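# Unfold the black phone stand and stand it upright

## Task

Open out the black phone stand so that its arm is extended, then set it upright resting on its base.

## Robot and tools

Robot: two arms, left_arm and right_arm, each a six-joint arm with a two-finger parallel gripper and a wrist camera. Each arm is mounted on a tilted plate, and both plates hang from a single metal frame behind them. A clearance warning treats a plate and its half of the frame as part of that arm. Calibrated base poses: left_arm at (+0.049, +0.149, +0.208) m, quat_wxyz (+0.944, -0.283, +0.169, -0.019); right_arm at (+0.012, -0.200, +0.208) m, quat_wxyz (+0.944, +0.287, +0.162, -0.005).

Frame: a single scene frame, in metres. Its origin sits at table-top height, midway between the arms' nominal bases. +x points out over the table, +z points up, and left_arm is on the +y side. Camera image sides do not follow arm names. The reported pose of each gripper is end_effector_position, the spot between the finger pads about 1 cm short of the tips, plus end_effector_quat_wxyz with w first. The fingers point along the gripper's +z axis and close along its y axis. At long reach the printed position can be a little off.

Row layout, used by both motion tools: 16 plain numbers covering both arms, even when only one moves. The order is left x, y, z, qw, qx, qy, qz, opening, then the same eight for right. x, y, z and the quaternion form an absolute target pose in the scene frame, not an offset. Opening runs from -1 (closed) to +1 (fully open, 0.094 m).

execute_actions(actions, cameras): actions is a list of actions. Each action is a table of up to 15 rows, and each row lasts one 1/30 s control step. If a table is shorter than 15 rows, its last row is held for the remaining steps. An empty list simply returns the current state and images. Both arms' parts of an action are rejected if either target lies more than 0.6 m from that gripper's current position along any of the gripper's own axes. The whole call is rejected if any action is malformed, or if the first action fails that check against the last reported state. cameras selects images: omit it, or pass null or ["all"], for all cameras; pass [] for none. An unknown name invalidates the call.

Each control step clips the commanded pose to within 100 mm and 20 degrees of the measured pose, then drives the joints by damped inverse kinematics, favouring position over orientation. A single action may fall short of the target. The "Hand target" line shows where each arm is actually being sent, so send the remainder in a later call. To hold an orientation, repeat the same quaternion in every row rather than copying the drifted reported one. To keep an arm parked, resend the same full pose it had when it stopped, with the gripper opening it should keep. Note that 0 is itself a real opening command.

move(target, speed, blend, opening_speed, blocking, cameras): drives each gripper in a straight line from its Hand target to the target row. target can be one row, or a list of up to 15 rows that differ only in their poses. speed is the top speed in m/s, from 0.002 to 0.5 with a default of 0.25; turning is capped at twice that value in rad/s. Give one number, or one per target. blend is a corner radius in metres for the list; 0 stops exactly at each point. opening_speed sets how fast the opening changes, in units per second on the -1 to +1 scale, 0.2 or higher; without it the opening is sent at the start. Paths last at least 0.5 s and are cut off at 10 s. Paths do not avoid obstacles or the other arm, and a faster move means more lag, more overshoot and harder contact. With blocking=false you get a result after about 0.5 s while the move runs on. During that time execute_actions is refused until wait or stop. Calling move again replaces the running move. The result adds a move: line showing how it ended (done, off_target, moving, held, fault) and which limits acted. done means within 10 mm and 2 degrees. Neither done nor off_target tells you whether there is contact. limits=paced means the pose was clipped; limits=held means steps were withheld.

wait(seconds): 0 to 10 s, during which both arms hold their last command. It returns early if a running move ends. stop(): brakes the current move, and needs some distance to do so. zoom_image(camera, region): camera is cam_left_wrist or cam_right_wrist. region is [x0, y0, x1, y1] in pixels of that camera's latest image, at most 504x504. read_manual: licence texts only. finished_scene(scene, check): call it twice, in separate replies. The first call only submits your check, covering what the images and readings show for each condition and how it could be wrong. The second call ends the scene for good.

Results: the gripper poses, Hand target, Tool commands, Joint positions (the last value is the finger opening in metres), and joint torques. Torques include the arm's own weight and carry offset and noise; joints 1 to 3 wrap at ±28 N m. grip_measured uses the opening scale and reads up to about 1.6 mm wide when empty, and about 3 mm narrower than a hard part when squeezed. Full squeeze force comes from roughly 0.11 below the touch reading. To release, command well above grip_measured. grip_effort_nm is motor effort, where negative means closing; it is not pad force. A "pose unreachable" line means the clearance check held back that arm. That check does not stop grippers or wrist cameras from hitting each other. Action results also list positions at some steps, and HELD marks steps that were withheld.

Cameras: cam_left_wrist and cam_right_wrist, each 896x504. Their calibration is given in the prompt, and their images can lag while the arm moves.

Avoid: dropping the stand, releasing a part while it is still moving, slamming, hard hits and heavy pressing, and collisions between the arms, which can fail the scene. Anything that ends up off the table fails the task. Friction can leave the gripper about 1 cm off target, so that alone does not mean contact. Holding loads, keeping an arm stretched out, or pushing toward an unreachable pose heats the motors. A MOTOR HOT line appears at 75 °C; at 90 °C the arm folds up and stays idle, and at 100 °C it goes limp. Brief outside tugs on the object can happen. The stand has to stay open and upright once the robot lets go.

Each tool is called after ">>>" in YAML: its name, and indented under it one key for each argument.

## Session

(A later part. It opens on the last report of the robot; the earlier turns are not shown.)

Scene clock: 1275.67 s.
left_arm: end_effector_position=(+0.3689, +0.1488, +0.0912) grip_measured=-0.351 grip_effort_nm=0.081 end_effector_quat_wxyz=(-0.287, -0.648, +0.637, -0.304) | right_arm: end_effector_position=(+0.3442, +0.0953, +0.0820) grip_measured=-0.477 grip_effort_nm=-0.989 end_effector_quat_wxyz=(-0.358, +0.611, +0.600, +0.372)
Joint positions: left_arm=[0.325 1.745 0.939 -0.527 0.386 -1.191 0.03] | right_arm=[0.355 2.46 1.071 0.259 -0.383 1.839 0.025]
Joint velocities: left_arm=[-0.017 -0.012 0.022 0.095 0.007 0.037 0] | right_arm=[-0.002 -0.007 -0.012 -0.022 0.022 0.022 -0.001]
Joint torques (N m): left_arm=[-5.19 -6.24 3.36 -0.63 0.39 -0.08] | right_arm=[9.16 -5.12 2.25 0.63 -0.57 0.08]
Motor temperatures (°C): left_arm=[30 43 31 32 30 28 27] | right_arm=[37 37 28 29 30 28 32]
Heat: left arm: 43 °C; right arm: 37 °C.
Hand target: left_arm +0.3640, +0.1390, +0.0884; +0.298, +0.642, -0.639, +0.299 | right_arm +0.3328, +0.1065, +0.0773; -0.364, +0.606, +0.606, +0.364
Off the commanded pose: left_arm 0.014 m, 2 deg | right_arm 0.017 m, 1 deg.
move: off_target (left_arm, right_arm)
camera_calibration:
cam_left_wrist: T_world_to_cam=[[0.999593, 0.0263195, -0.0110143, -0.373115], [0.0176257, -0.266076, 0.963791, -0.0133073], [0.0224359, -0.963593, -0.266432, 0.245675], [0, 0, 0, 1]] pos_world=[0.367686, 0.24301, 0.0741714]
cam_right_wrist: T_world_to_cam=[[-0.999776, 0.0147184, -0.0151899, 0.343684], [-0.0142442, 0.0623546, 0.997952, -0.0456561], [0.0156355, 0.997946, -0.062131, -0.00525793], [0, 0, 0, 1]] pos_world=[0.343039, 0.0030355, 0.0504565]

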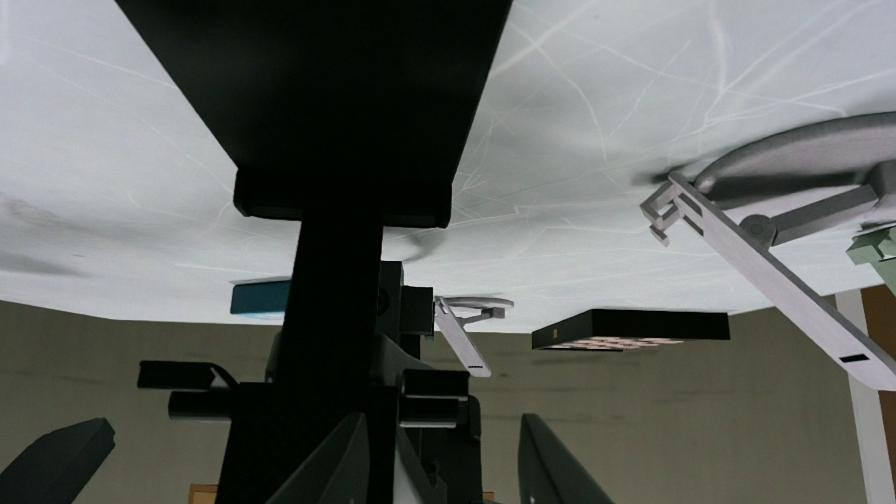

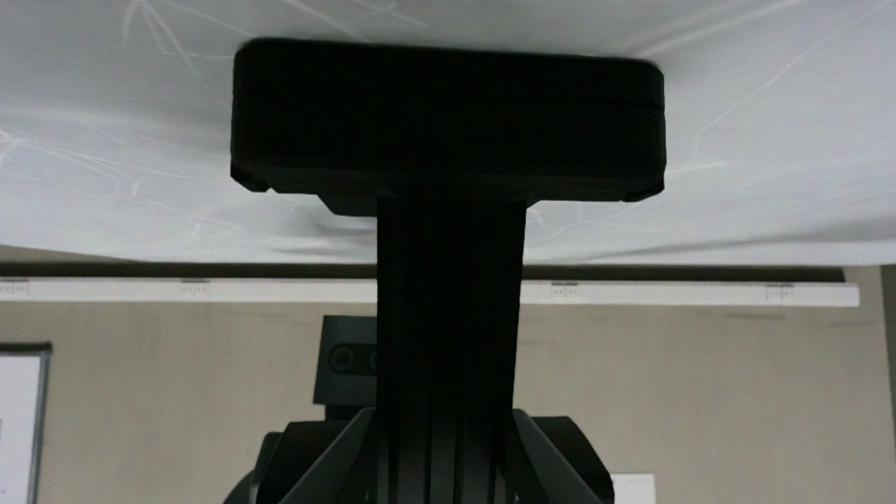

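>>> move:
  target: [0.360,0.119,0.073,-0.2988,-0.6408,0.6408,-0.2988,-0.35,0.333,0.107,0.077,-0.3642,0.606,0.606,0.3642,-0.62]
  speed: 0.05

Scene clock: 1291.40 s.
left_arm: end_effector_position=(+0.3658, +0.1292, +0.0757) grip_measured=-0.351 grip_effort_nm=0.081 end_effector_quat_wxyz=(-0.287, -0.647, +0.638, -0.304) | right_arm: end_effector_position=(+0.3442, +0.0953, +0.0820) grip_measured=-0.477 grip_effort_nm=-0.984 end_effector_quat_wxyz=(-0.358, +0.611, +0.600, +0.372)
Joint positions: left_arm=[0.295 1.806 0.901 -0.418 0.379 -1.219 0.03] | right_arm=[0.355 2.46 1.071 0.259 -0.383 1.839 0.025]
Joint velocities: left_arm=[-0.017 -0.002 0.012 0.022 -0.051 0.066 0] | right_arm=[0.002 -0.002 -0.017 0.139 0.051 -0.022 0]
Joint torques (N m): left_arm=[-5.52 -6.12 2.78 -0.53 0.39 -0.1] | right_arm=[9.16 -5.16 2.45 0.67 -0.54 0.11]
Motor temperatures (°C): left_arm=[30 41 30 31 30 28 27] | right_arm=[37 37 28 29 30 28 32]
Heat: left arm: 41 °C; right arm: 37 °C.
Hand target: left_arm +0.3598, +0.1190, +0.0732; +0.299, +0.641, -0.641, +0.299 | right_arm +0.3328, +0.1065, +0.0773; -0.364, +0.606, +0.606, +0.364
Off the commanded pose: left_arm 0.012 m, 2 deg | right_arm 0.017 m, 1 deg.
move: off_target (left_arm, right_arm)
camera_calibration:
cam_left_wrist: T_world_to_cam=[[0.99969, 0.0233606, -0.00867002, -0.369523], [0.0145682, -0.265667, 0.963955, -0.00243727], [0.0202152, -0.963782, -0.265925, 0.22352], [0, 0, 0, 1]] pos_world=[0.364926, 0.223409, 0.0585851]
cam_right_wrist: T_world_to_cam=[[-0.999776, 0.0147184, -0.0151899, 0.343684], [-0.0142442, 0.0623546, 0.997952, -0.0456561], [0.0156355, 0.997946, -0.062131, -0.00525793], [0, 0, 0, 1]] pos_world=[0.343039, 0.0030355, 0.0504565]

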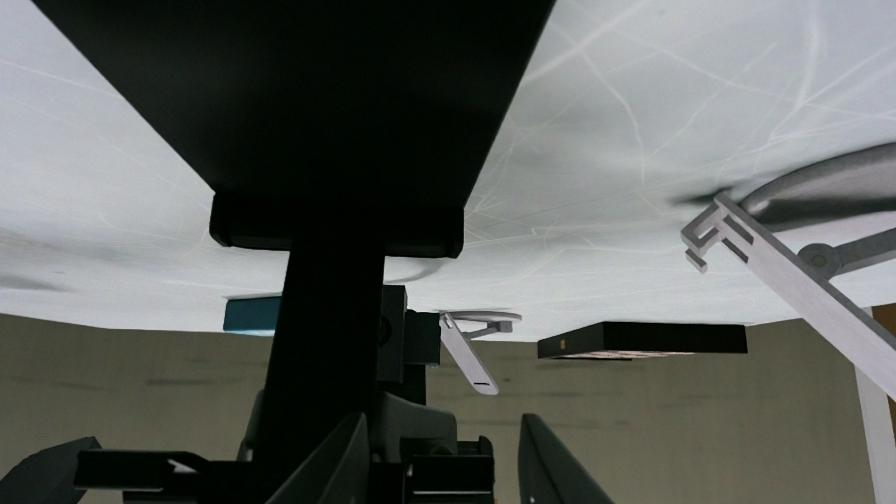

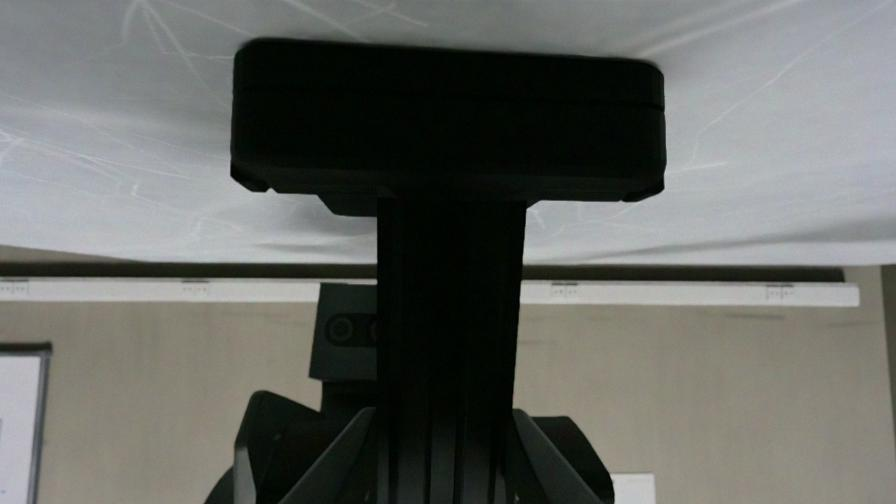

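>>> zoom_image:
  camera: "cam_left_wrist"
  region: [200, 340, 620, 504]

Scaled by 1.200.

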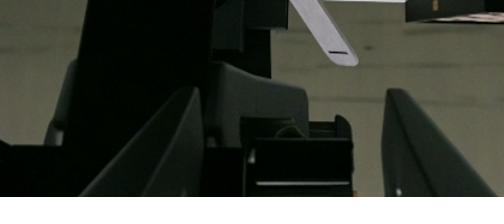

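>>> move:
  target: [0.358,0.114,0.071,-0.2988,-0.6408,0.6408,-0.2988,-0.35,0.333,0.107,0.077,-0.3642,0.606,0.606,0.3642,-0.62]
  speed: 0.05
  cameras: []

>>> move:
  target: [0.358,0.114,0.071,-0.2988,-0.6408,0.6408,-0.2988,-0.88,0.333,0.107,0.077,-0.3642,0.606,0.606,0.3642,-0.62]
  opening_speed: 0.4

Scene clock: 1298.20 s.
left_arm: end_effector_position=(+0.3647, +0.1251, +0.0738) grip_measured=-0.351 grip_effort_nm=0.081 end_effector_quat_wxyz=(-0.286, -0.647, +0.638, -0.305) | right_arm: end_effector_position=(+0.3442, +0.0953, +0.0820) grip_measured=-0.477 grip_effort_nm=-0.979 end_effector_quat_wxyz=(-0.358, +0.611, +0.600, +0.372)
Joint positions: left_arm=[0.287 1.813 0.888 -0.392 0.377 -1.228 0.03] | right_arm=[0.355 2.46 1.071 0.259 -0.383 1.839 0.025]
Joint velocities: left_arm=[-0.002 -0.007 -0.017 -0.007 -0.007 0.007 0] | right_arm=[0.002 -0.002 -0.017 -0.007 -0.037 0.037 0]
Joint torques (N m): left_arm=[-5.55 -5.97 2.56 -0.57 0.4 -0.08] | right_arm=[8.92 -5.16 2.33 0.61 -0.61 0.08]
Motor temperatures (°C): left_arm=[30 40 30 31 30 28 27] | right_arm=[37 37 28 29 30 28 32]
Heat: left arm: 40 °C; right arm: 37 °C.
Hand target: left_arm +0.3578, +0.1143, +0.0712; +0.299, +0.641, -0.641, +0.299 | right_arm +0.3328, +0.1065, +0.0773; -0.364, +0.606, +0.606, +0.364
Off the commanded pose: left_arm 0.013 m, 2 deg | right_arm 0.017 m, 1 deg.
move: off_target (left_arm, right_arm)
No camera images: "cameras" was empty.

Scene clock: 1299.73 s.
left_arm: end_effector_position=(+0.3662, +0.1257, +0.0732) grip_measured=-0.710 grip_effort_nm=-1.013 end_effector_quat_wxyz=(-0.282, -0.646, +0.640, -0.306) | right_arm: end_effector_position=(+0.3442, +0.0953, +0.0819) grip_measured=-0.477 grip_effort_nm=-0.984 end_effector_quat_wxyz=(-0.357, +0.611, +0.601, +0.372)
Joint positions: left_arm=[0.287 1.813 0.888 -0.385 0.375 -1.224 0.014] | right_arm=[0.355 2.46 1.071 0.259 -0.382 1.839 0.025]
Joint velocities: left_arm=[-0.002 -0.017 0.002 -0.022 0.007 -0.081 0] | right_arm=[0.007 -0.007 -0.007 0.022 -0.007 0.051 0]
Joint torques (N m): left_arm=[-5.63 -5.98 2.58 -0.59 0.43 -0.1] | right_arm=[9.07 -5.01 2.32 0.67 -0.57 0.04]
Motor temperatures (°C): left_arm=[30 40 30 31 30 28 27] | right_arm=[37 37 28 29 30 28 32]
Heat: left arm: 40 °C; right arm: 37 °C.
Hand target: left_arm +0.3577, +0.1143, +0.0713; +0.299, +0.641, -0.641, +0.299 | right_arm +0.3329, +0.1065, +0.0773; -0.364, +0.606, +0.606, +0.364
Off the commanded pose: left_arm 0.014 m, 2 deg | right_arm 0.017 m, 1 deg.
move: off_target (left_arm, right_arm)
camera_calibration:
cam_left_wrist: T_world_to_cam=[[0.99968, 0.0252397, 0.00161403, -0.370886], [0.00527503, -0.270493, 0.962707, 0.0031282], [0.0247351, -0.962391, -0.27054, 0.2179], [0, 0, 0, 1]] pos_world=[0.365362, 0.219912, 0.0565377]
cam_right_wrist: T_world_to_cam=[[-0.999774, 0.0145958, -0.0154835, 0.343692], [-0.0145353, 0.0629723, 0.997909, -0.0456024], [0.0155403, 0.997909, -0.0627459, -0.00522324], [0, 0, 0, 1]] pos_world=[0.343032, 0.00306754, 0.0505009]

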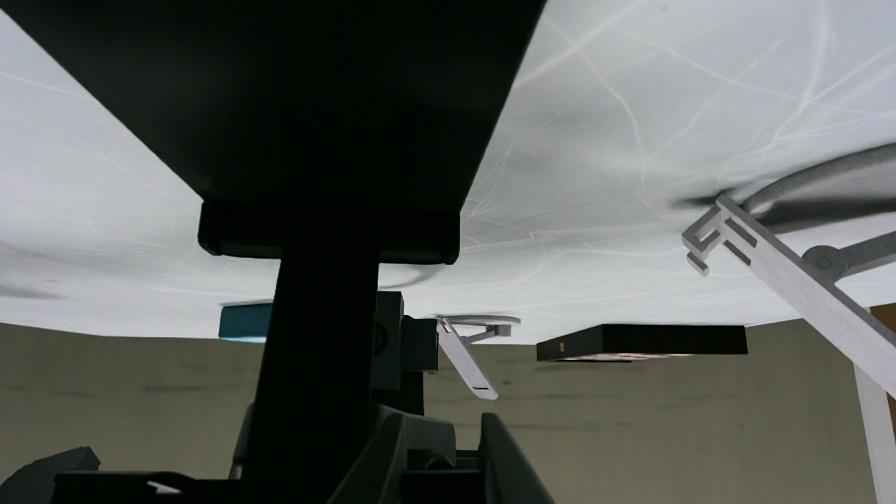

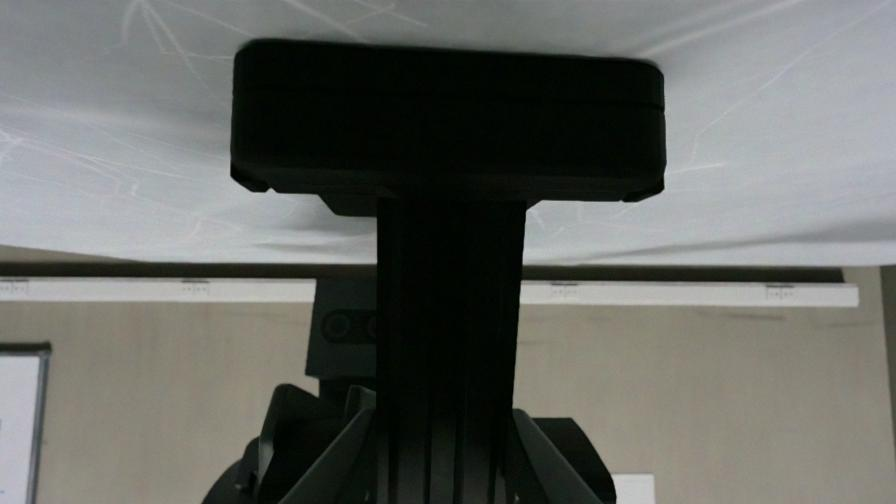

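>>> move:
  target:
    - [0.358,0.130,0.073,-0.2706,-0.6533,0.6533,-0.2706,-0.88,0.333,0.099,0.077,-0.3642,0.606,0.606,0.3642,-0.62]
    - [0.358,0.146,0.079,-0.2391,-0.6654,0.6654,-0.2391,-0.88,0.333,0.092,0.077,-0.3642,0.606,0.606,0.3642,-0.62]
  speed: 0.03

Scene clock: 1306.77 s.
left_arm: end_effector_position=(+0.3578, +0.1327, +0.0790) grip_measured=-0.715 grip_effort_nm=-1.013 end_effector_quat_wxyz=(-0.262, -0.655, +0.659, -0.262) | right_arm: end_effector_position=(+0.3368, +0.0974, +0.0857) grip_measured=-0.477 grip_effort_nm=-0.989 end_effector_quat_wxyz=(-0.371, +0.600, +0.601, +0.376)
Joint positions: left_arm=[0.246 1.748 0.862 -0.416 0.259 -1.263 0.013] | right_arm=[0.355 2.46 1.059 0.258 -0.416 1.826 0.025]
Joint velocities: left_arm=[-0.002 -0.002 -0.007 0.037 -0.007 0.037 0] | right_arm=[0.007 0.002 -0.012 0.022 -0.022 0.066 0]
Joint torques (N m): left_arm=[-3.69 -10.71 3.47 -0.69 -0.27 -0.11] | right_arm=[6.3 -7.69 0.98 0.47 -0.34 -0.14]
Motor temperatures (°C): left_arm=[30 41 30 31 30 28 28] | right_arm=[37 37 28 29 30 28 32]
Heat: left arm: 41 °C; right arm: 37 °C.
Hand target: left_arm +0.3585, +0.1461, +0.0796; +0.240, +0.665, -0.665, +0.240 | right_arm +0.3330, +0.0922, +0.0771; -0.364, +0.606, +0.606, +0.364
Off the commanded pose: left_arm 0.013 m, 4 deg | right_arm 0.011 m, 2 deg.
move: off_target (left_arm, right_arm)
camera_calibration:
cam_left_wrist: T_world_to_cam=[[0.999709, -0.000887419, -0.0241089, -0.357128], [0.0221288, -0.364318, 0.931012, 0.00838496], [-0.00960948, -0.931274, -0.364192, 0.242055], [0, 0, 0, 1]] pos_world=[0.359165, 0.228157, 0.071738]
cam_right_wrist: T_world_to_cam=[[-0.999896, -0.00659331, -0.0128652, 0.338203], [-0.013077, 0.0331549, 0.999365, -0.0473393], [-0.00616258, 0.999428, -0.0332376, -0.0022397], [0, 0, 0, 1]] pos_world=[0.337535, 0.00603783, 0.0515858]

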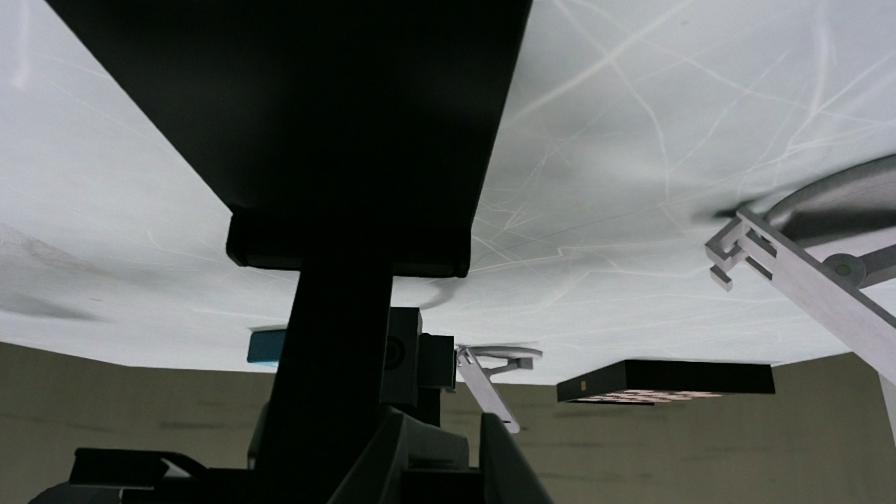

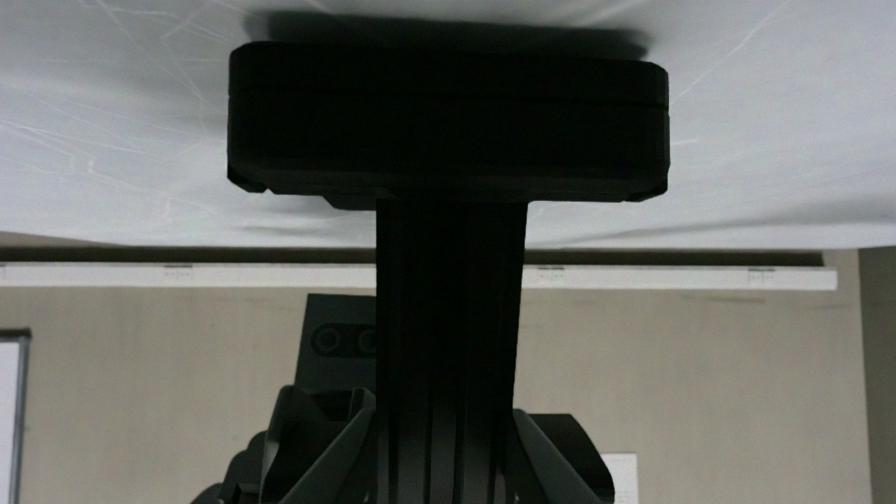

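>>> move:
  target:
    - [0.360,0.155,0.079,-0.2391,-0.6654,0.6654,-0.2391,-0.88,0.331,0.077,0.074,-0.3642,0.606,0.606,0.3642,-0.62]
    - [0.360,0.165,0.081,-0.2391,-0.6654,0.6654,-0.2391,-0.88,0.331,0.067,0.071,-0.3642,0.606,0.606,0.3642,-0.62]
  speed: 0.03

Scene clock: 1312.03 s.
left_arm: end_effector_position=(+0.3450, +0.1401, +0.0791) grip_measured=-0.716 grip_effort_nm=-1.018 end_effector_quat_wxyz=(-0.279, -0.653, +0.660, -0.245) | right_arm: end_effector_position=(+0.3232, +0.0871, +0.0822) grip_measured=-0.477 grip_effort_nm=-0.994 end_effector_quat_wxyz=(-0.386, +0.581, +0.604, +0.385)
Joint positions: left_arm=[0.273 1.74 0.868 -0.481 0.251 -1.238 0.013] | right_arm=[0.315 2.454 1.014 0.264 -0.476 1.757 0.025]
Joint velocities: left_arm=[-0.012 -0.002 0.002 -0.007 0.007 0.051 0.001] | right_arm=[-0.012 -0.012 0.007 -0.007 -0.007 0.022 -0.001]
Joint torques (N m): left_arm=[-1.57 -11.41 6.41 -0.82 -0.09 0.1] | right_arm=[4 -10.47 0.38 0.14 -0.03 -0.14]
Motor temperatures (°C): left_arm=[30 43 30 31 30 28 28] | right_arm=[36 37 28 29 30 28 32]
Heat: left arm: 43 °C; right arm: 37 °C.
Hand target: left_arm +0.3594, +0.1648, +0.0813; +0.240, +0.666, -0.665, +0.238 | right_arm +0.3300, +0.0675, +0.0707; -0.364, +0.606, +0.606, +0.365
Off the commanded pose: left_arm 0.029 m, 5 deg | right_arm 0.024 m, 4 deg.
move: off_target (left_arm, right_arm)
camera_calibration:
cam_left_wrist: T_world_to_cam=[[0.997574, -0.0227545, -0.0657867, -0.337296], [0.0529503, -0.365443, 0.929327, 0.000920181], [-0.0451876, -0.930556, -0.363351, 0.260886], [0, 0, 0, 1]] pos_world=[0.348218, 0.235431, 0.0717487]
cam_right_wrist: T_world_to_cam=[[-0.999069, -0.0365154, -0.0229803, 0.327698], [-0.0227494, -0.00672576, 0.999719, -0.0370295], [-0.0366597, 0.99931, 0.0058888, 0.0144543], [0, 0, 0, 1]] pos_world=[0.32708, -0.00272735, 0.0444646]

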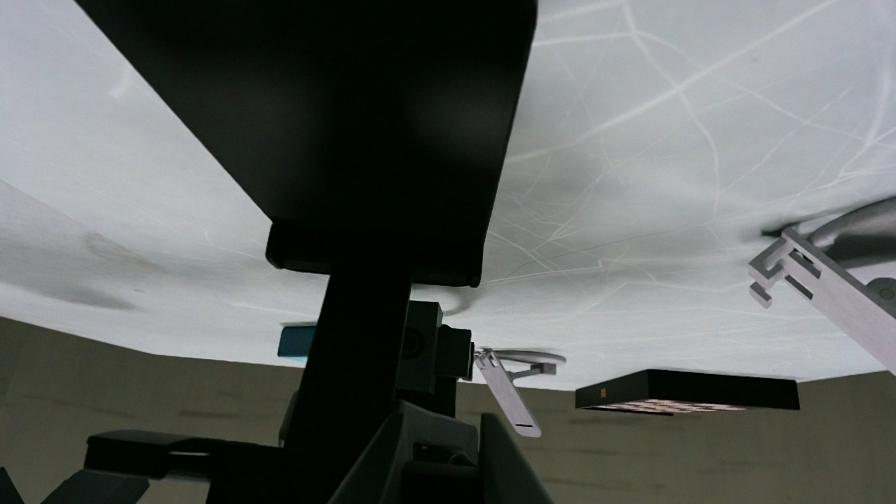

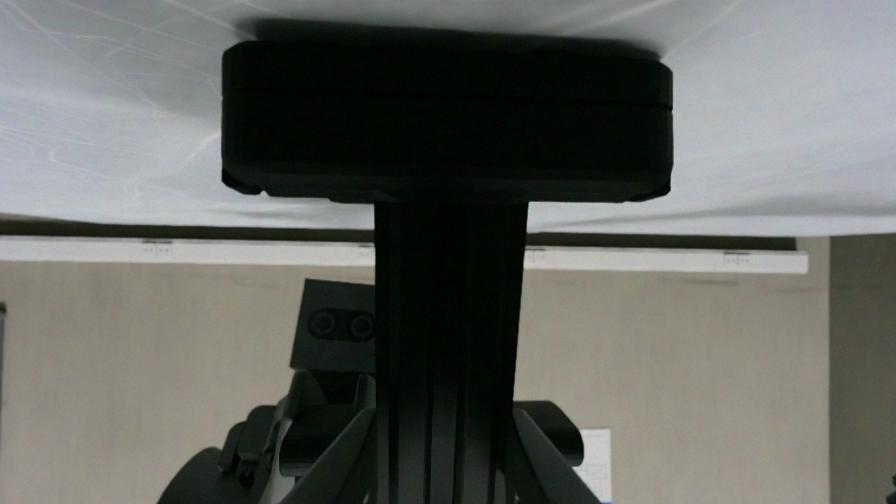

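>>> zoom_image:
  camera: "cam_left_wrist"
  region: [80, 250, 580, 504]

>>> zoom_image:
  camera: "cam_right_wrist"
  region: [180, 250, 680, 504]

Scaled by 1.008.

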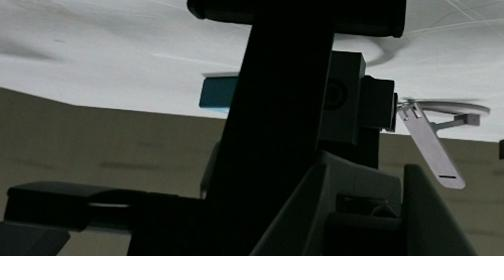

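Scaled by 1.008.

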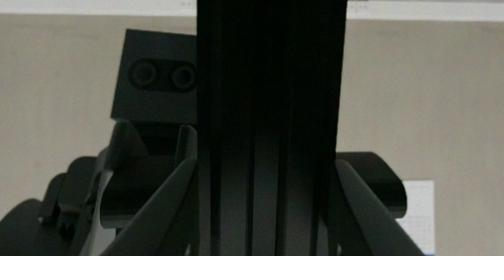

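>>> move:
  target:
    - [0.362,0.175,0.085,-0.2391,-0.6654,0.6654,-0.2391,-0.88,0.333,0.064,0.071,-0.3642,0.606,0.606,0.3642,-0.62]
    - [0.364,0.187,0.091,-0.2067,-0.6761,0.6761,-0.2067,-0.88,0.333,0.061,0.071,-0.3642,0.606,0.606,0.3642,-0.62]
  speed: 0.03

Scene clock: 1318.57 s.
left_arm: end_effector_position=(+0.3493, +0.1641, +0.0873) grip_measured=-0.716 grip_effort_nm=-1.018 end_effector_quat_wxyz=(+0.253, +0.667, -0.665, +0.219) | right_arm: end_effector_position=(+0.3270, +0.0833, +0.0825) grip_measured=-0.477 grip_effort_nm=-0.984 end_effector_quat_wxyz=(-0.383, +0.578, +0.605, +0.391)
Joint positions: left_arm=[0.283 1.673 0.892 -0.545 0.181 -1.249 0.013] | right_arm=[0.303 2.445 1.014 0.26 -0.485 1.739 0.025]
Joint velocities: left_arm=[-0.007 -0.007 -0.012 -0.007 -0.022 -0.007 0] | right_arm=[-0.017 0.012 -0.017 0.007 -0.081 -0.007 -0.001]
Joint torques (N m): left_arm=[-3.17 -11.69 6.64 -0.71 -0.37 0.06] | right_arm=[3.49 -10.8 0.25 -0.1 -0.02 -0.05]
Motor temperatures (°C): left_arm=[30 45 30 31 30 28 28] | right_arm=[36 39 28 29 30 28 32]
Heat: left arm: 45 °C; right arm: 39 °C.
Hand target: left_arm +0.3639, +0.1871, +0.0922; +0.208, +0.677, -0.675, +0.206 | right_arm +0.3320, +0.0615, +0.0709; -0.364, +0.606, +0.606, +0.365
Off the commanded pose: left_arm 0.027 m, 6 deg | right_arm 0.026 m, 5 deg.
move: off_target (left_arm, right_arm)
camera_calibration:
cam_left_wrist: T_world_to_cam=[[0.997409, -0.00734307, -0.0715662, -0.34246], [0.0612005, -0.436314, 0.897711, 0.0133758], [-0.0378173, -0.899764, -0.434734, 0.285003], [0, 0, 0, 1]] pos_world=[0.351532, 0.259756, 0.0873843]
cam_right_wrist: T_world_to_cam=[[-0.998792, -0.0332374, -0.0362043, 0.332048], [-0.0358089, -0.0124138, 0.999282, -0.0324755], [-0.033663, 0.99937, 0.0112086, 0.0169383], [0, 0, 0, 1]] pos_world=[0.331054, -0.00629436, 0.0442838]

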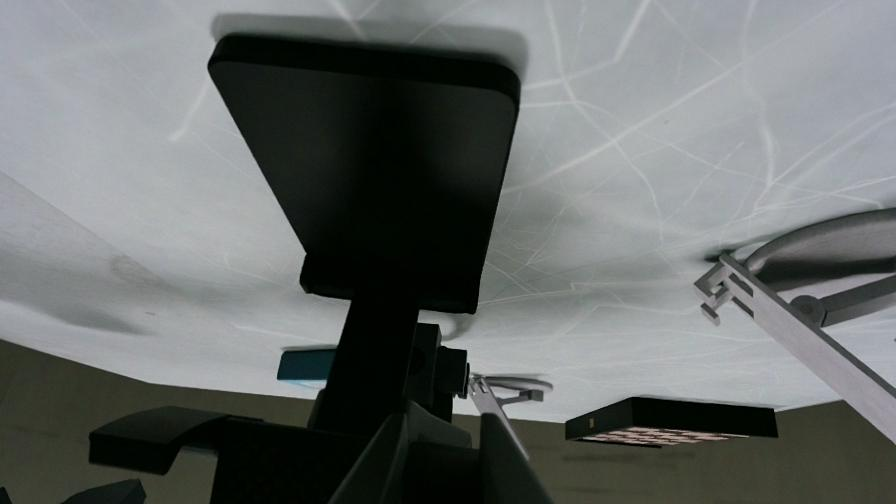

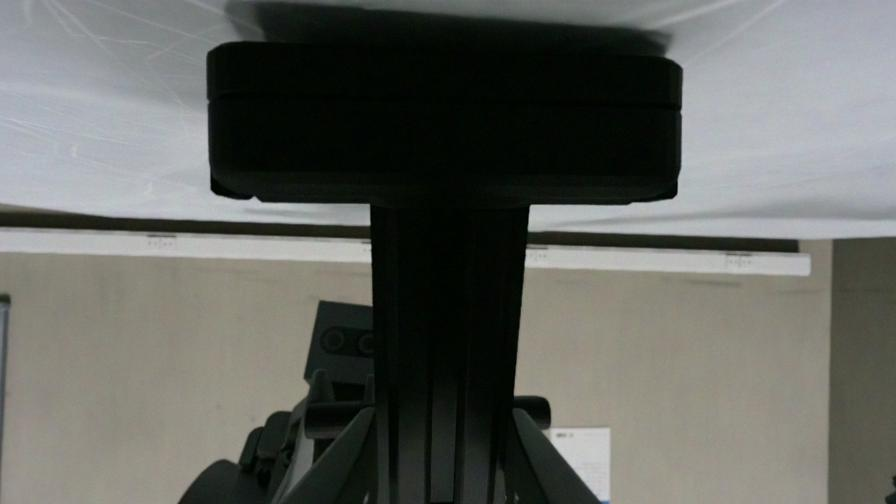

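>>> move:
  target:
    - [0.364,0.194,0.095,-0.2067,-0.6761,0.6761,-0.2067,-0.88,0.333,0.060,0.071,-0.3642,0.606,0.606,0.3642,-0.62]
  speed: 0.03

Scene clock: 1321.10 s.
left_arm: end_effector_position=(+0.3497, +0.1666, +0.0919) grip_measured=-0.716 grip_effort_nm=-1.013 end_effector_quat_wxyz=(+0.253, +0.667, -0.665, +0.218) | right_arm: end_effector_position=(+0.3273, +0.0821, +0.0842) grip_measured=-0.477 grip_effort_nm=-0.979 end_effector_quat_wxyz=(-0.383, +0.578, +0.604, +0.393)
Joint positions: left_arm=[0.282 1.657 0.897 -0.566 0.18 -1.249 0.013] | right_arm=[0.302 2.438 1.009 0.26 -0.489 1.737 0.025]
Joint velocities: left_arm=[-0.002 -0.002 0.002 -0.081 0.037 0.007 0.001] | right_arm=[0.012 -0.012 -0.007 -0.007 -0.051 -0.022 0]
Joint torques (N m): left_arm=[-1.85 -11.63 7.42 -0.78 -0.35 0.21] | right_arm=[3.82 -10.5 0.62 0.02 0.04 -0.08]
Motor temperatures (°C): left_arm=[30 46 31 31 30 28 29] | right_arm=[35 40 28 29 30 28 32]
Heat: left arm: 46 °C; right arm: 40 °C.
Hand target: left_arm +0.3636, +0.1936, +0.0959; +0.207, +0.677, -0.675, +0.206 | right_arm +0.3321, +0.0605, +0.0710; -0.364, +0.606, +0.606, +0.365
Off the commanded pose: left_arm 0.031 m, 6 deg | right_arm 0.026 m, 5 deg.
move: off_target (left_arm, right_arm)
camera_calibration:
cam_left_wrist: T_world_to_cam=[[0.997352, -0.00736401, -0.0723455, -0.342344], [0.0618733, -0.436771, 0.897442, 0.0102058], [-0.0382072, -0.899542, -0.435159, 0.28937], [0, 0, 0, 1]] pos_world=[0.351862, 0.262237, 0.0919961]
cam_right_wrist: T_world_to_cam=[[-0.998743, -0.032264, -0.0383468, 0.332519], [-0.0378326, -0.0163989, 0.99915, -0.0332424], [-0.0328654, 0.999345, 0.0151576, 0.0175831], [0, 0, 0, 1]] pos_world=[0.331421, -0.00738829, 0.0456986]

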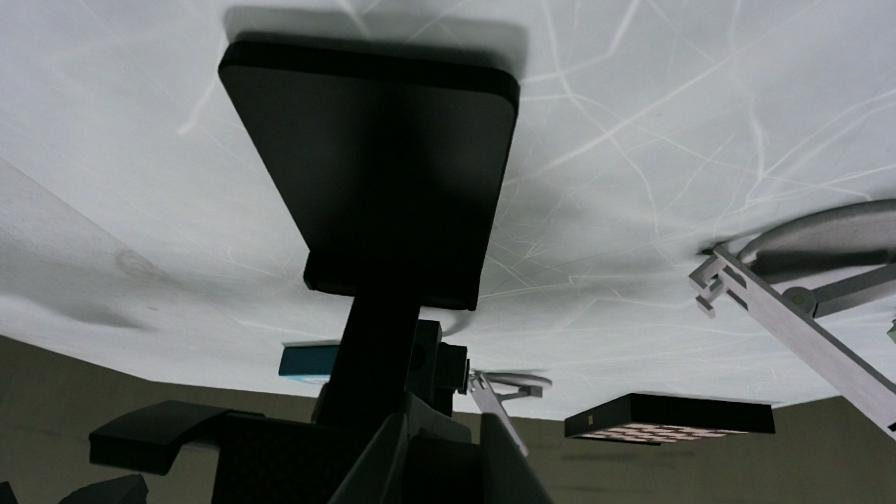

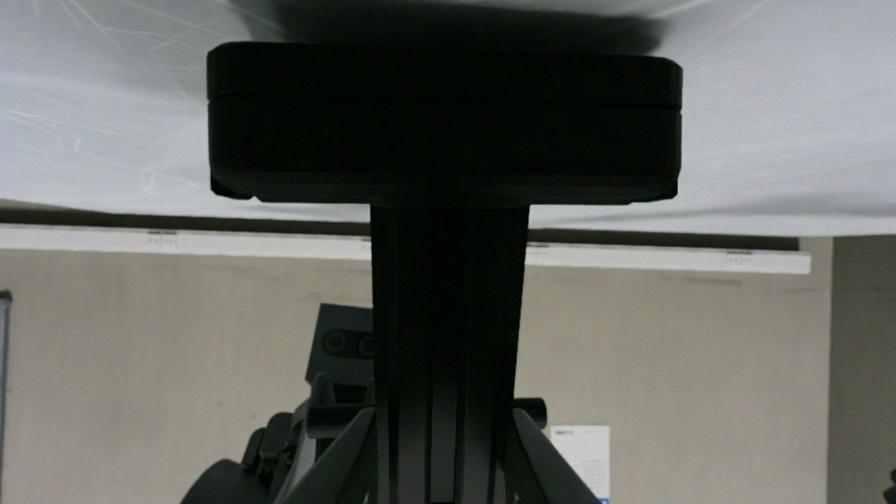

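>>> move:
  target:
    - [0.364,0.206,0.087,-0.2067,-0.6761,0.6761,-0.2067,-0.88,0.333,0.052,0.069,-0.3642,0.606,0.606,0.3642,-0.62]
  speed: 0.03

Scene clock: 1323.53 s.
left_arm: end_effector_position=(+0.3481, +0.1722, +0.0942) grip_measured=-0.716 grip_effort_nm=-1.013 end_effector_quat_wxyz=(+0.264, +0.661, -0.664, +0.228) | right_arm: end_effector_position=(+0.3253, +0.0773, +0.0841) grip_measured=-0.478 grip_effort_nm=-0.984 end_effector_quat_wxyz=(-0.390, +0.576, +0.601, +0.394)
Joint positions: left_arm=[0.314 1.657 0.917 -0.606 0.214 -1.209 0.013] | right_arm=[0.285 2.431 0.999 0.251 -0.509 1.724 0.025]
Joint velocities: left_arm=[0.002 -0.007 0.022 0.022 0.007 -0.022 0] | right_arm=[-0.007 0.007 -0.007 -0.022 -0.022 -0.007 -0.001]
Joint torques (N m): left_arm=[-0.35 -10.26 7.97 -0.57 -0.55 0.25] | right_arm=[3.02 -10.7 0.23 -0.15 0.11 -0.13]
Motor temperatures (°C): left_arm=[30 47 31 31 30 28 29] | right_arm=[35 40 27 29 30 28 32]
Heat: left arm: 47 °C; right arm: 40 °C.
Hand target: left_arm +0.3630, +0.2062, +0.0891; +0.208, +0.677, -0.675, +0.205 | right_arm +0.3314, +0.0527, +0.0690; -0.365, +0.606, +0.605, +0.365
Off the commanded pose: left_arm 0.038 m, 7 deg | right_arm 0.030 m, 6 deg.
move: off_target (left_arm, right_arm)
camera_calibration:
cam_left_wrist: T_world_to_cam=[[0.997288, -0.0160776, -0.0718212, -0.339133], [0.0589268, -0.410235, 0.910074, 0.0059578], [-0.0440953, -0.911838, -0.408175, 0.296987], [0, 0, 0, 1]] pos_world=[0.350958, 0.267795, 0.0914437]
cam_right_wrist: T_world_to_cam=[[-0.998917, -0.0342645, -0.0314752, 0.329993], [-0.0304675, -0.0295443, 0.999099, -0.0346886], [-0.0351635, 0.998976, 0.0284684, 0.0219806], [0, 0, 0, 1]] pos_world=[0.329352, -0.0116759, 0.0444182]

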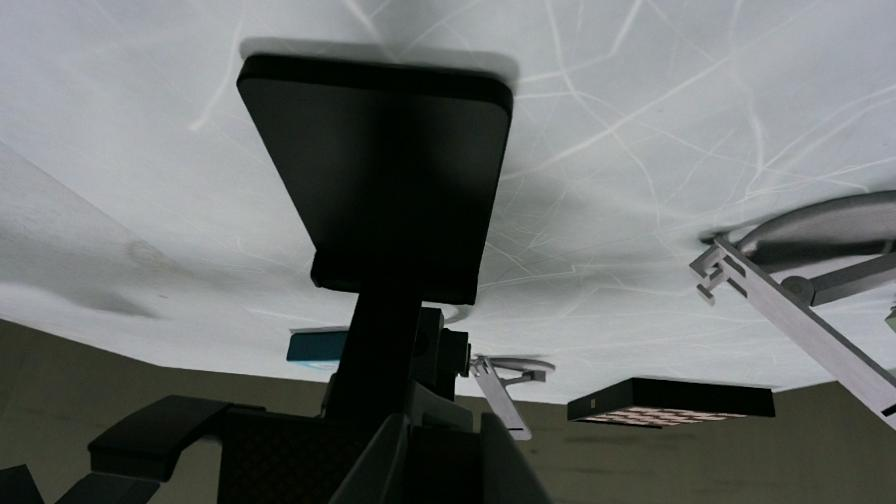

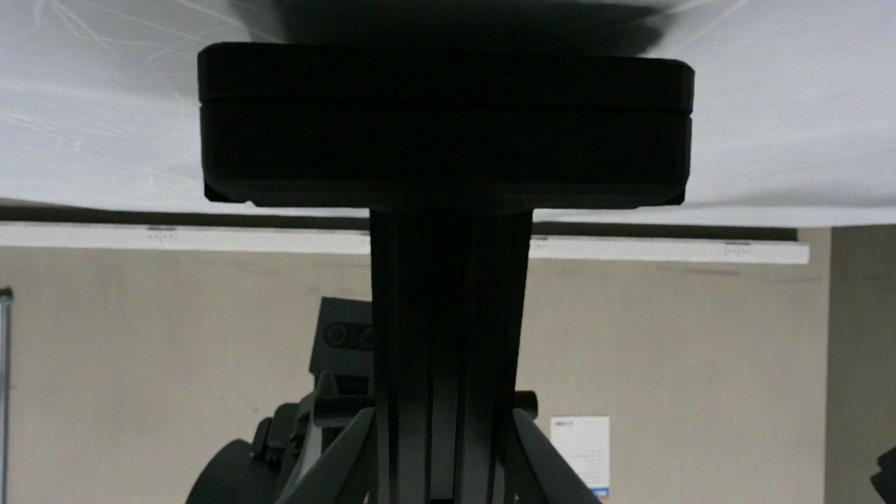

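>>> move:
  target:
    - [0.345,0.170,0.086,-0.2391,-0.6654,0.6654,-0.2391,-0.88,0.320,0.082,0.077,-0.38,0.59,0.60,0.38,-0.62]
  speed: 0.03

Scene clock: 1330.07 s.
left_arm: end_effector_position=(+0.3482, +0.1648, +0.0914) grip_measured=-0.717 grip_effort_nm=-1.013 end_effector_quat_wxyz=(+0.252, +0.662, -0.660, +0.248) | right_arm: end_effector_position=(+0.3254, +0.0762, +0.0816) grip_measured=-0.478 grip_effort_nm=-0.989 end_effector_quat_wxyz=(-0.388, +0.587, +0.596, +0.388)
Joint positions: left_arm=[0.314 1.646 0.861 -0.523 0.243 -1.208 0.013] | right_arm=[0.285 2.431 0.993 0.263 -0.493 1.748 0.025]
Joint velocities: left_arm=[0.002 -0.007 0.007 0.037 -0.007 -0.081 0] | right_arm=[0.002 -0.027 -0.007 -0.051 0.022 0.051 -0.001]
Joint torques (N m): left_arm=[-2.36 -8.1 2.47 -0.37 0.07 0.1] | right_arm=[8.7 -6.13 0.83 0.74 -0.36 0.13]
Motor temperatures (°C): left_arm=[30 47 31 31 30 28 29] | right_arm=[35 41 27 29 30 28 32]
Heat: left arm: 47 °C; right arm: 41 °C.
Hand target: left_arm +0.3450, +0.1700, +0.0863; +0.240, +0.666, -0.665, +0.239 | right_arm +0.3200, +0.0819, +0.0772; -0.381, +0.591, +0.601, +0.381
Off the commanded pose: left_arm 0.008 m, 2 deg | right_arm 0.009 m, 1 deg.
move: done
camera_calibration:
cam_left_wrist: T_world_to_cam=[[0.999483, 0.00665928, -0.0314556, -0.347729], [0.0315145, -0.396852, 0.917341, 0.012131], [-0.00637438, -0.917858, -0.396857, 0.275986], [0, 0, 0, 1]] pos_world=[0.348927, 0.260446, 0.0874606]
cam_right_wrist: T_world_to_cam=[[-0.999717, -0.019189, -0.014085, 0.327668], [-0.0138082, -0.0144839, 0.9998, -0.0387741], [-0.0193892, 0.999711, 0.0142149, 0.0191497], [0, 0, 0, 1]] pos_world=[0.327411, -0.0134181, 0.0431094]

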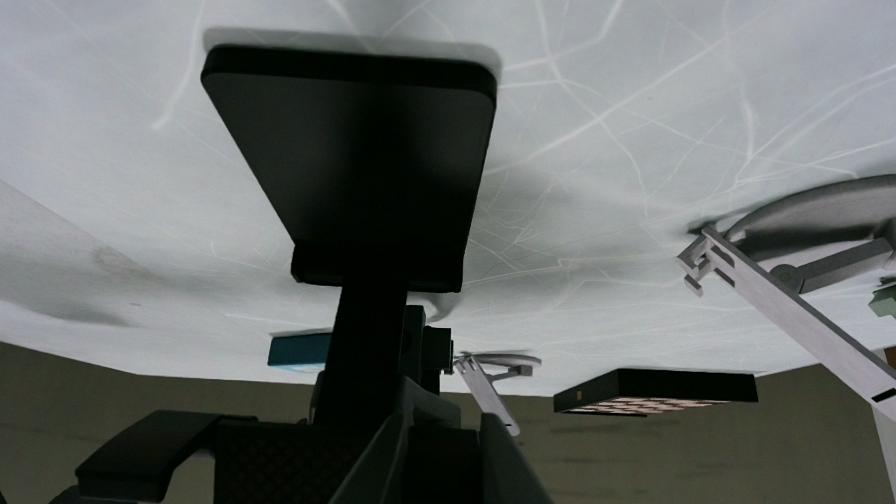

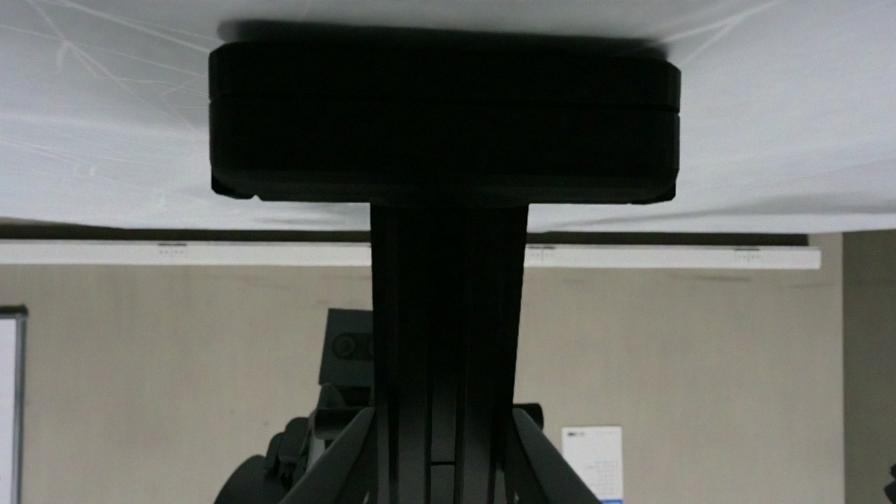

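>>> move:
  target:
    - [0.345,0.168,0.080,-0.2391,-0.6654,0.6654,-0.2391,-0.88,0.320,0.083,0.071,-0.38,0.59,0.60,0.38,-0.62]
  speed: 0.03

>>> zoom_image:
  camera: "cam_left_wrist"
  region: [150, 0, 600, 300]

Scene clock: 1333.03 s.
left_arm: end_effector_position=(+0.3494, +0.1648, +0.0908) grip_measured=-0.717 grip_effort_nm=-1.013 end_effector_quat_wxyz=(+0.249, +0.663, -0.660, +0.251) | right_arm: end_effector_position=(+0.3257, +0.0761, +0.0814) grip_measured=-0.478 grip_effort_nm=-0.989 end_effector_quat_wxyz=(-0.387, +0.587, +0.596, +0.388)
Joint positions: left_arm=[0.314 1.646 0.859 -0.513 0.244 -1.208 0.013] | right_arm=[0.285 2.431 0.993 0.264 -0.492 1.749 0.025]
Joint velocities: left_arm=[0.007 0.012 -0.007 -0.066 0.022 0.007 -0.001] | right_arm=[-0.007 0.012 -0.002 0.007 0.037 -0.007 -0.001]
Joint torques (N m): left_arm=[-2.04 -6.45 2.47 -0.21 0.06 0.11] | right_arm=[7.84 -4.74 1.78 0.72 -0.36 0.05]
Motor temperatures (°C): left_arm=[30 46 31 31 30 28 29] | right_arm=[35 41 27 29 30 28 32]
Heat: left arm: 46 °C; right arm: 41 °C.
Hand target: left_arm +0.3449, +0.1683, +0.0806; +0.240, +0.665, -0.666, +0.239 | right_arm +0.3198, +0.0826, +0.0714; -0.381, +0.591, +0.601, +0.381
Off the commanded pose: left_arm 0.012 m, 2 deg | right_arm 0.014 m, 1 deg.
move: off_target (left_arm, right_arm)
camera_calibration:
cam_left_wrist: T_world_to_cam=[[0.999645, 0.00971847, -0.0248061, -0.350135], [0.0266245, -0.398096, 0.916957, 0.0145688], [-0.000963796, -0.917292, -0.398214, 0.273882], [0, 0, 0, 1]] pos_world=[0.349887, 0.260433, 0.0870192]
cam_right_wrist: T_world_to_cam=[[-0.999728, -0.018104, -0.0147247, 0.327943], [-0.0144875, -0.0131607, 0.999808, -0.0384503], [-0.0182943, 0.999749, 0.0128949, 0.0189914], [0, 0, 0, 1]] pos_world=[0.327644, -0.0135556, 0.0430269]

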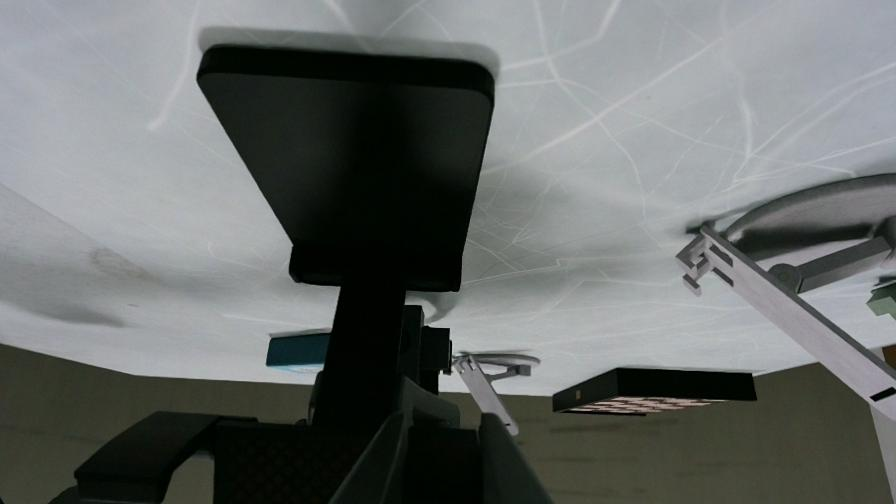

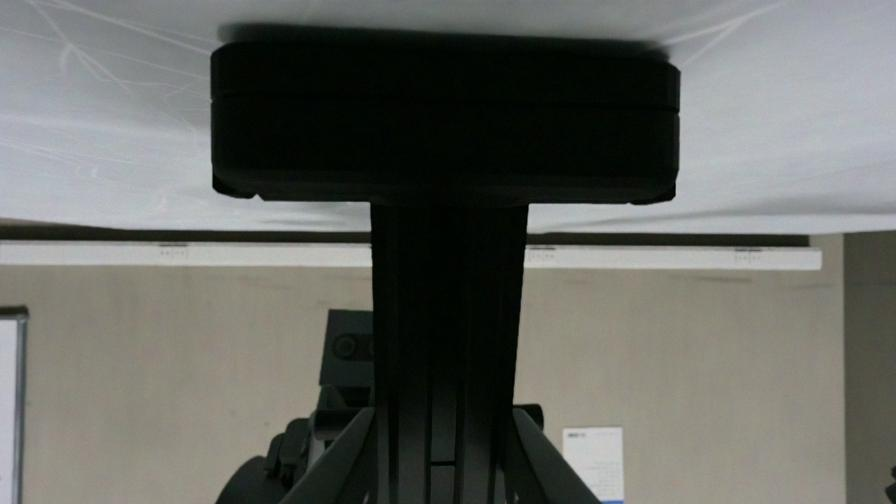

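Scaled by 1.120.

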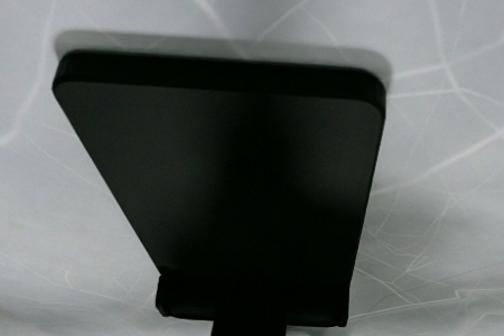

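>>> move:
  target:
    - [0.345,0.168,0.074,-0.2391,-0.6654,0.6654,-0.2391,-0.88,0.320,0.083,0.063,-0.38,0.59,0.60,0.38,-0.62]
  speed: 0.03

Scene clock: 1335.40 s.
left_arm: end_effector_position=(+0.3498, +0.1667, +0.0897) grip_measured=-0.717 grip_effort_nm=-1.013 end_effector_quat_wxyz=(+0.247, +0.662, -0.661, +0.252) | right_arm: end_effector_position=(+0.3255, +0.0784, +0.0792) grip_measured=-0.478 grip_effort_nm=-0.984 end_effector_quat_wxyz=(-0.388, +0.586, +0.596, +0.389)
Joint positions: left_arm=[0.32 1.646 0.859 -0.51 0.245 -1.199 0.013] | right_arm=[0.285 2.444 1 0.27 -0.496 1.749 0.025]
Joint velocities: left_arm=[-0.002 -0.002 -0.027 -0.022 -0.007 0.066 0] | right_arm=[-0.007 -0.007 0.007 -0.022 -0.007 0.051 0]
Joint torques (N m): left_arm=[-1.88 -5.07 2.5 -0.08 0.11 0.13] | right_arm=[6.56 -4.01 2.03 0.72 -0.41 -0.11]
Motor temperatures (°C): left_arm=[30 45 31 31 30 28 29] | right_arm=[35 40 27 29 30 28 32]
Heat: left arm: 45 °C; right arm: 40 °C.
Hand target: left_arm +0.3444, +0.1683, +0.0751; +0.240, +0.665, -0.666, +0.239 | right_arm +0.3199, +0.0823, +0.0637; -0.381, +0.591, +0.601, +0.381
Off the commanded pose: left_arm 0.017 m, 2 deg | right_arm 0.018 m, 2 deg.
move: off_target (left_arm, right_arm)
camera_calibration:
cam_left_wrist: T_world_to_cam=[[0.999766, 0.009958, -0.0192205, -0.351126], [0.0215996, -0.400217, 0.916166, 0.0184583], [0.00143078, -0.916366, -0.400338, 0.274369], [0, 0, 0, 1]] pos_world=[0.350253, 0.262306, 0.0861808]
cam_right_wrist: T_world_to_cam=[[-0.99972, -0.0186995, -0.0144865, 0.327703], [-0.0141706, -0.0169156, 0.999756, -0.0361099], [-0.0189399, 0.999682, 0.0166459, 0.0165761], [0, 0, 0, 1]] pos_world=[0.327414, -0.0110538, 0.0405724]

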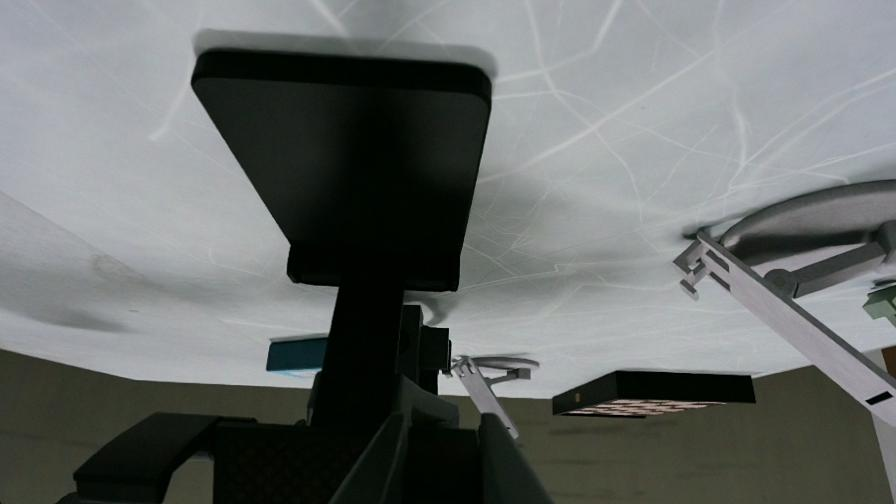

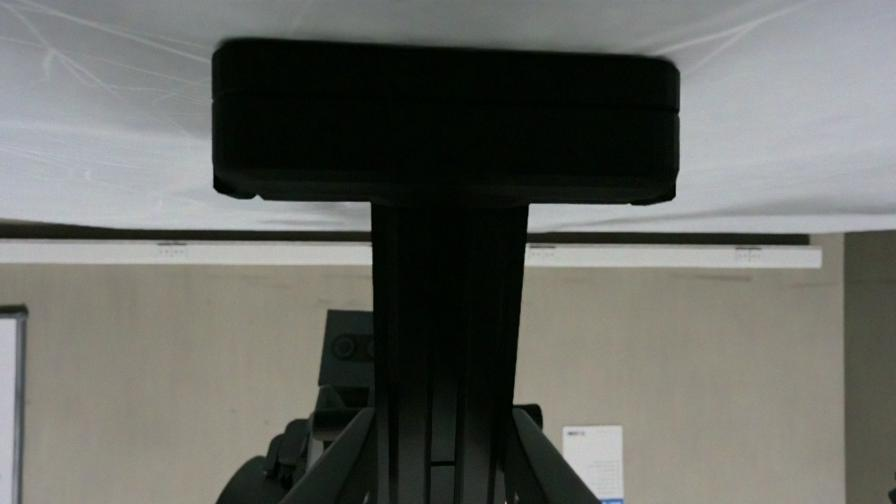

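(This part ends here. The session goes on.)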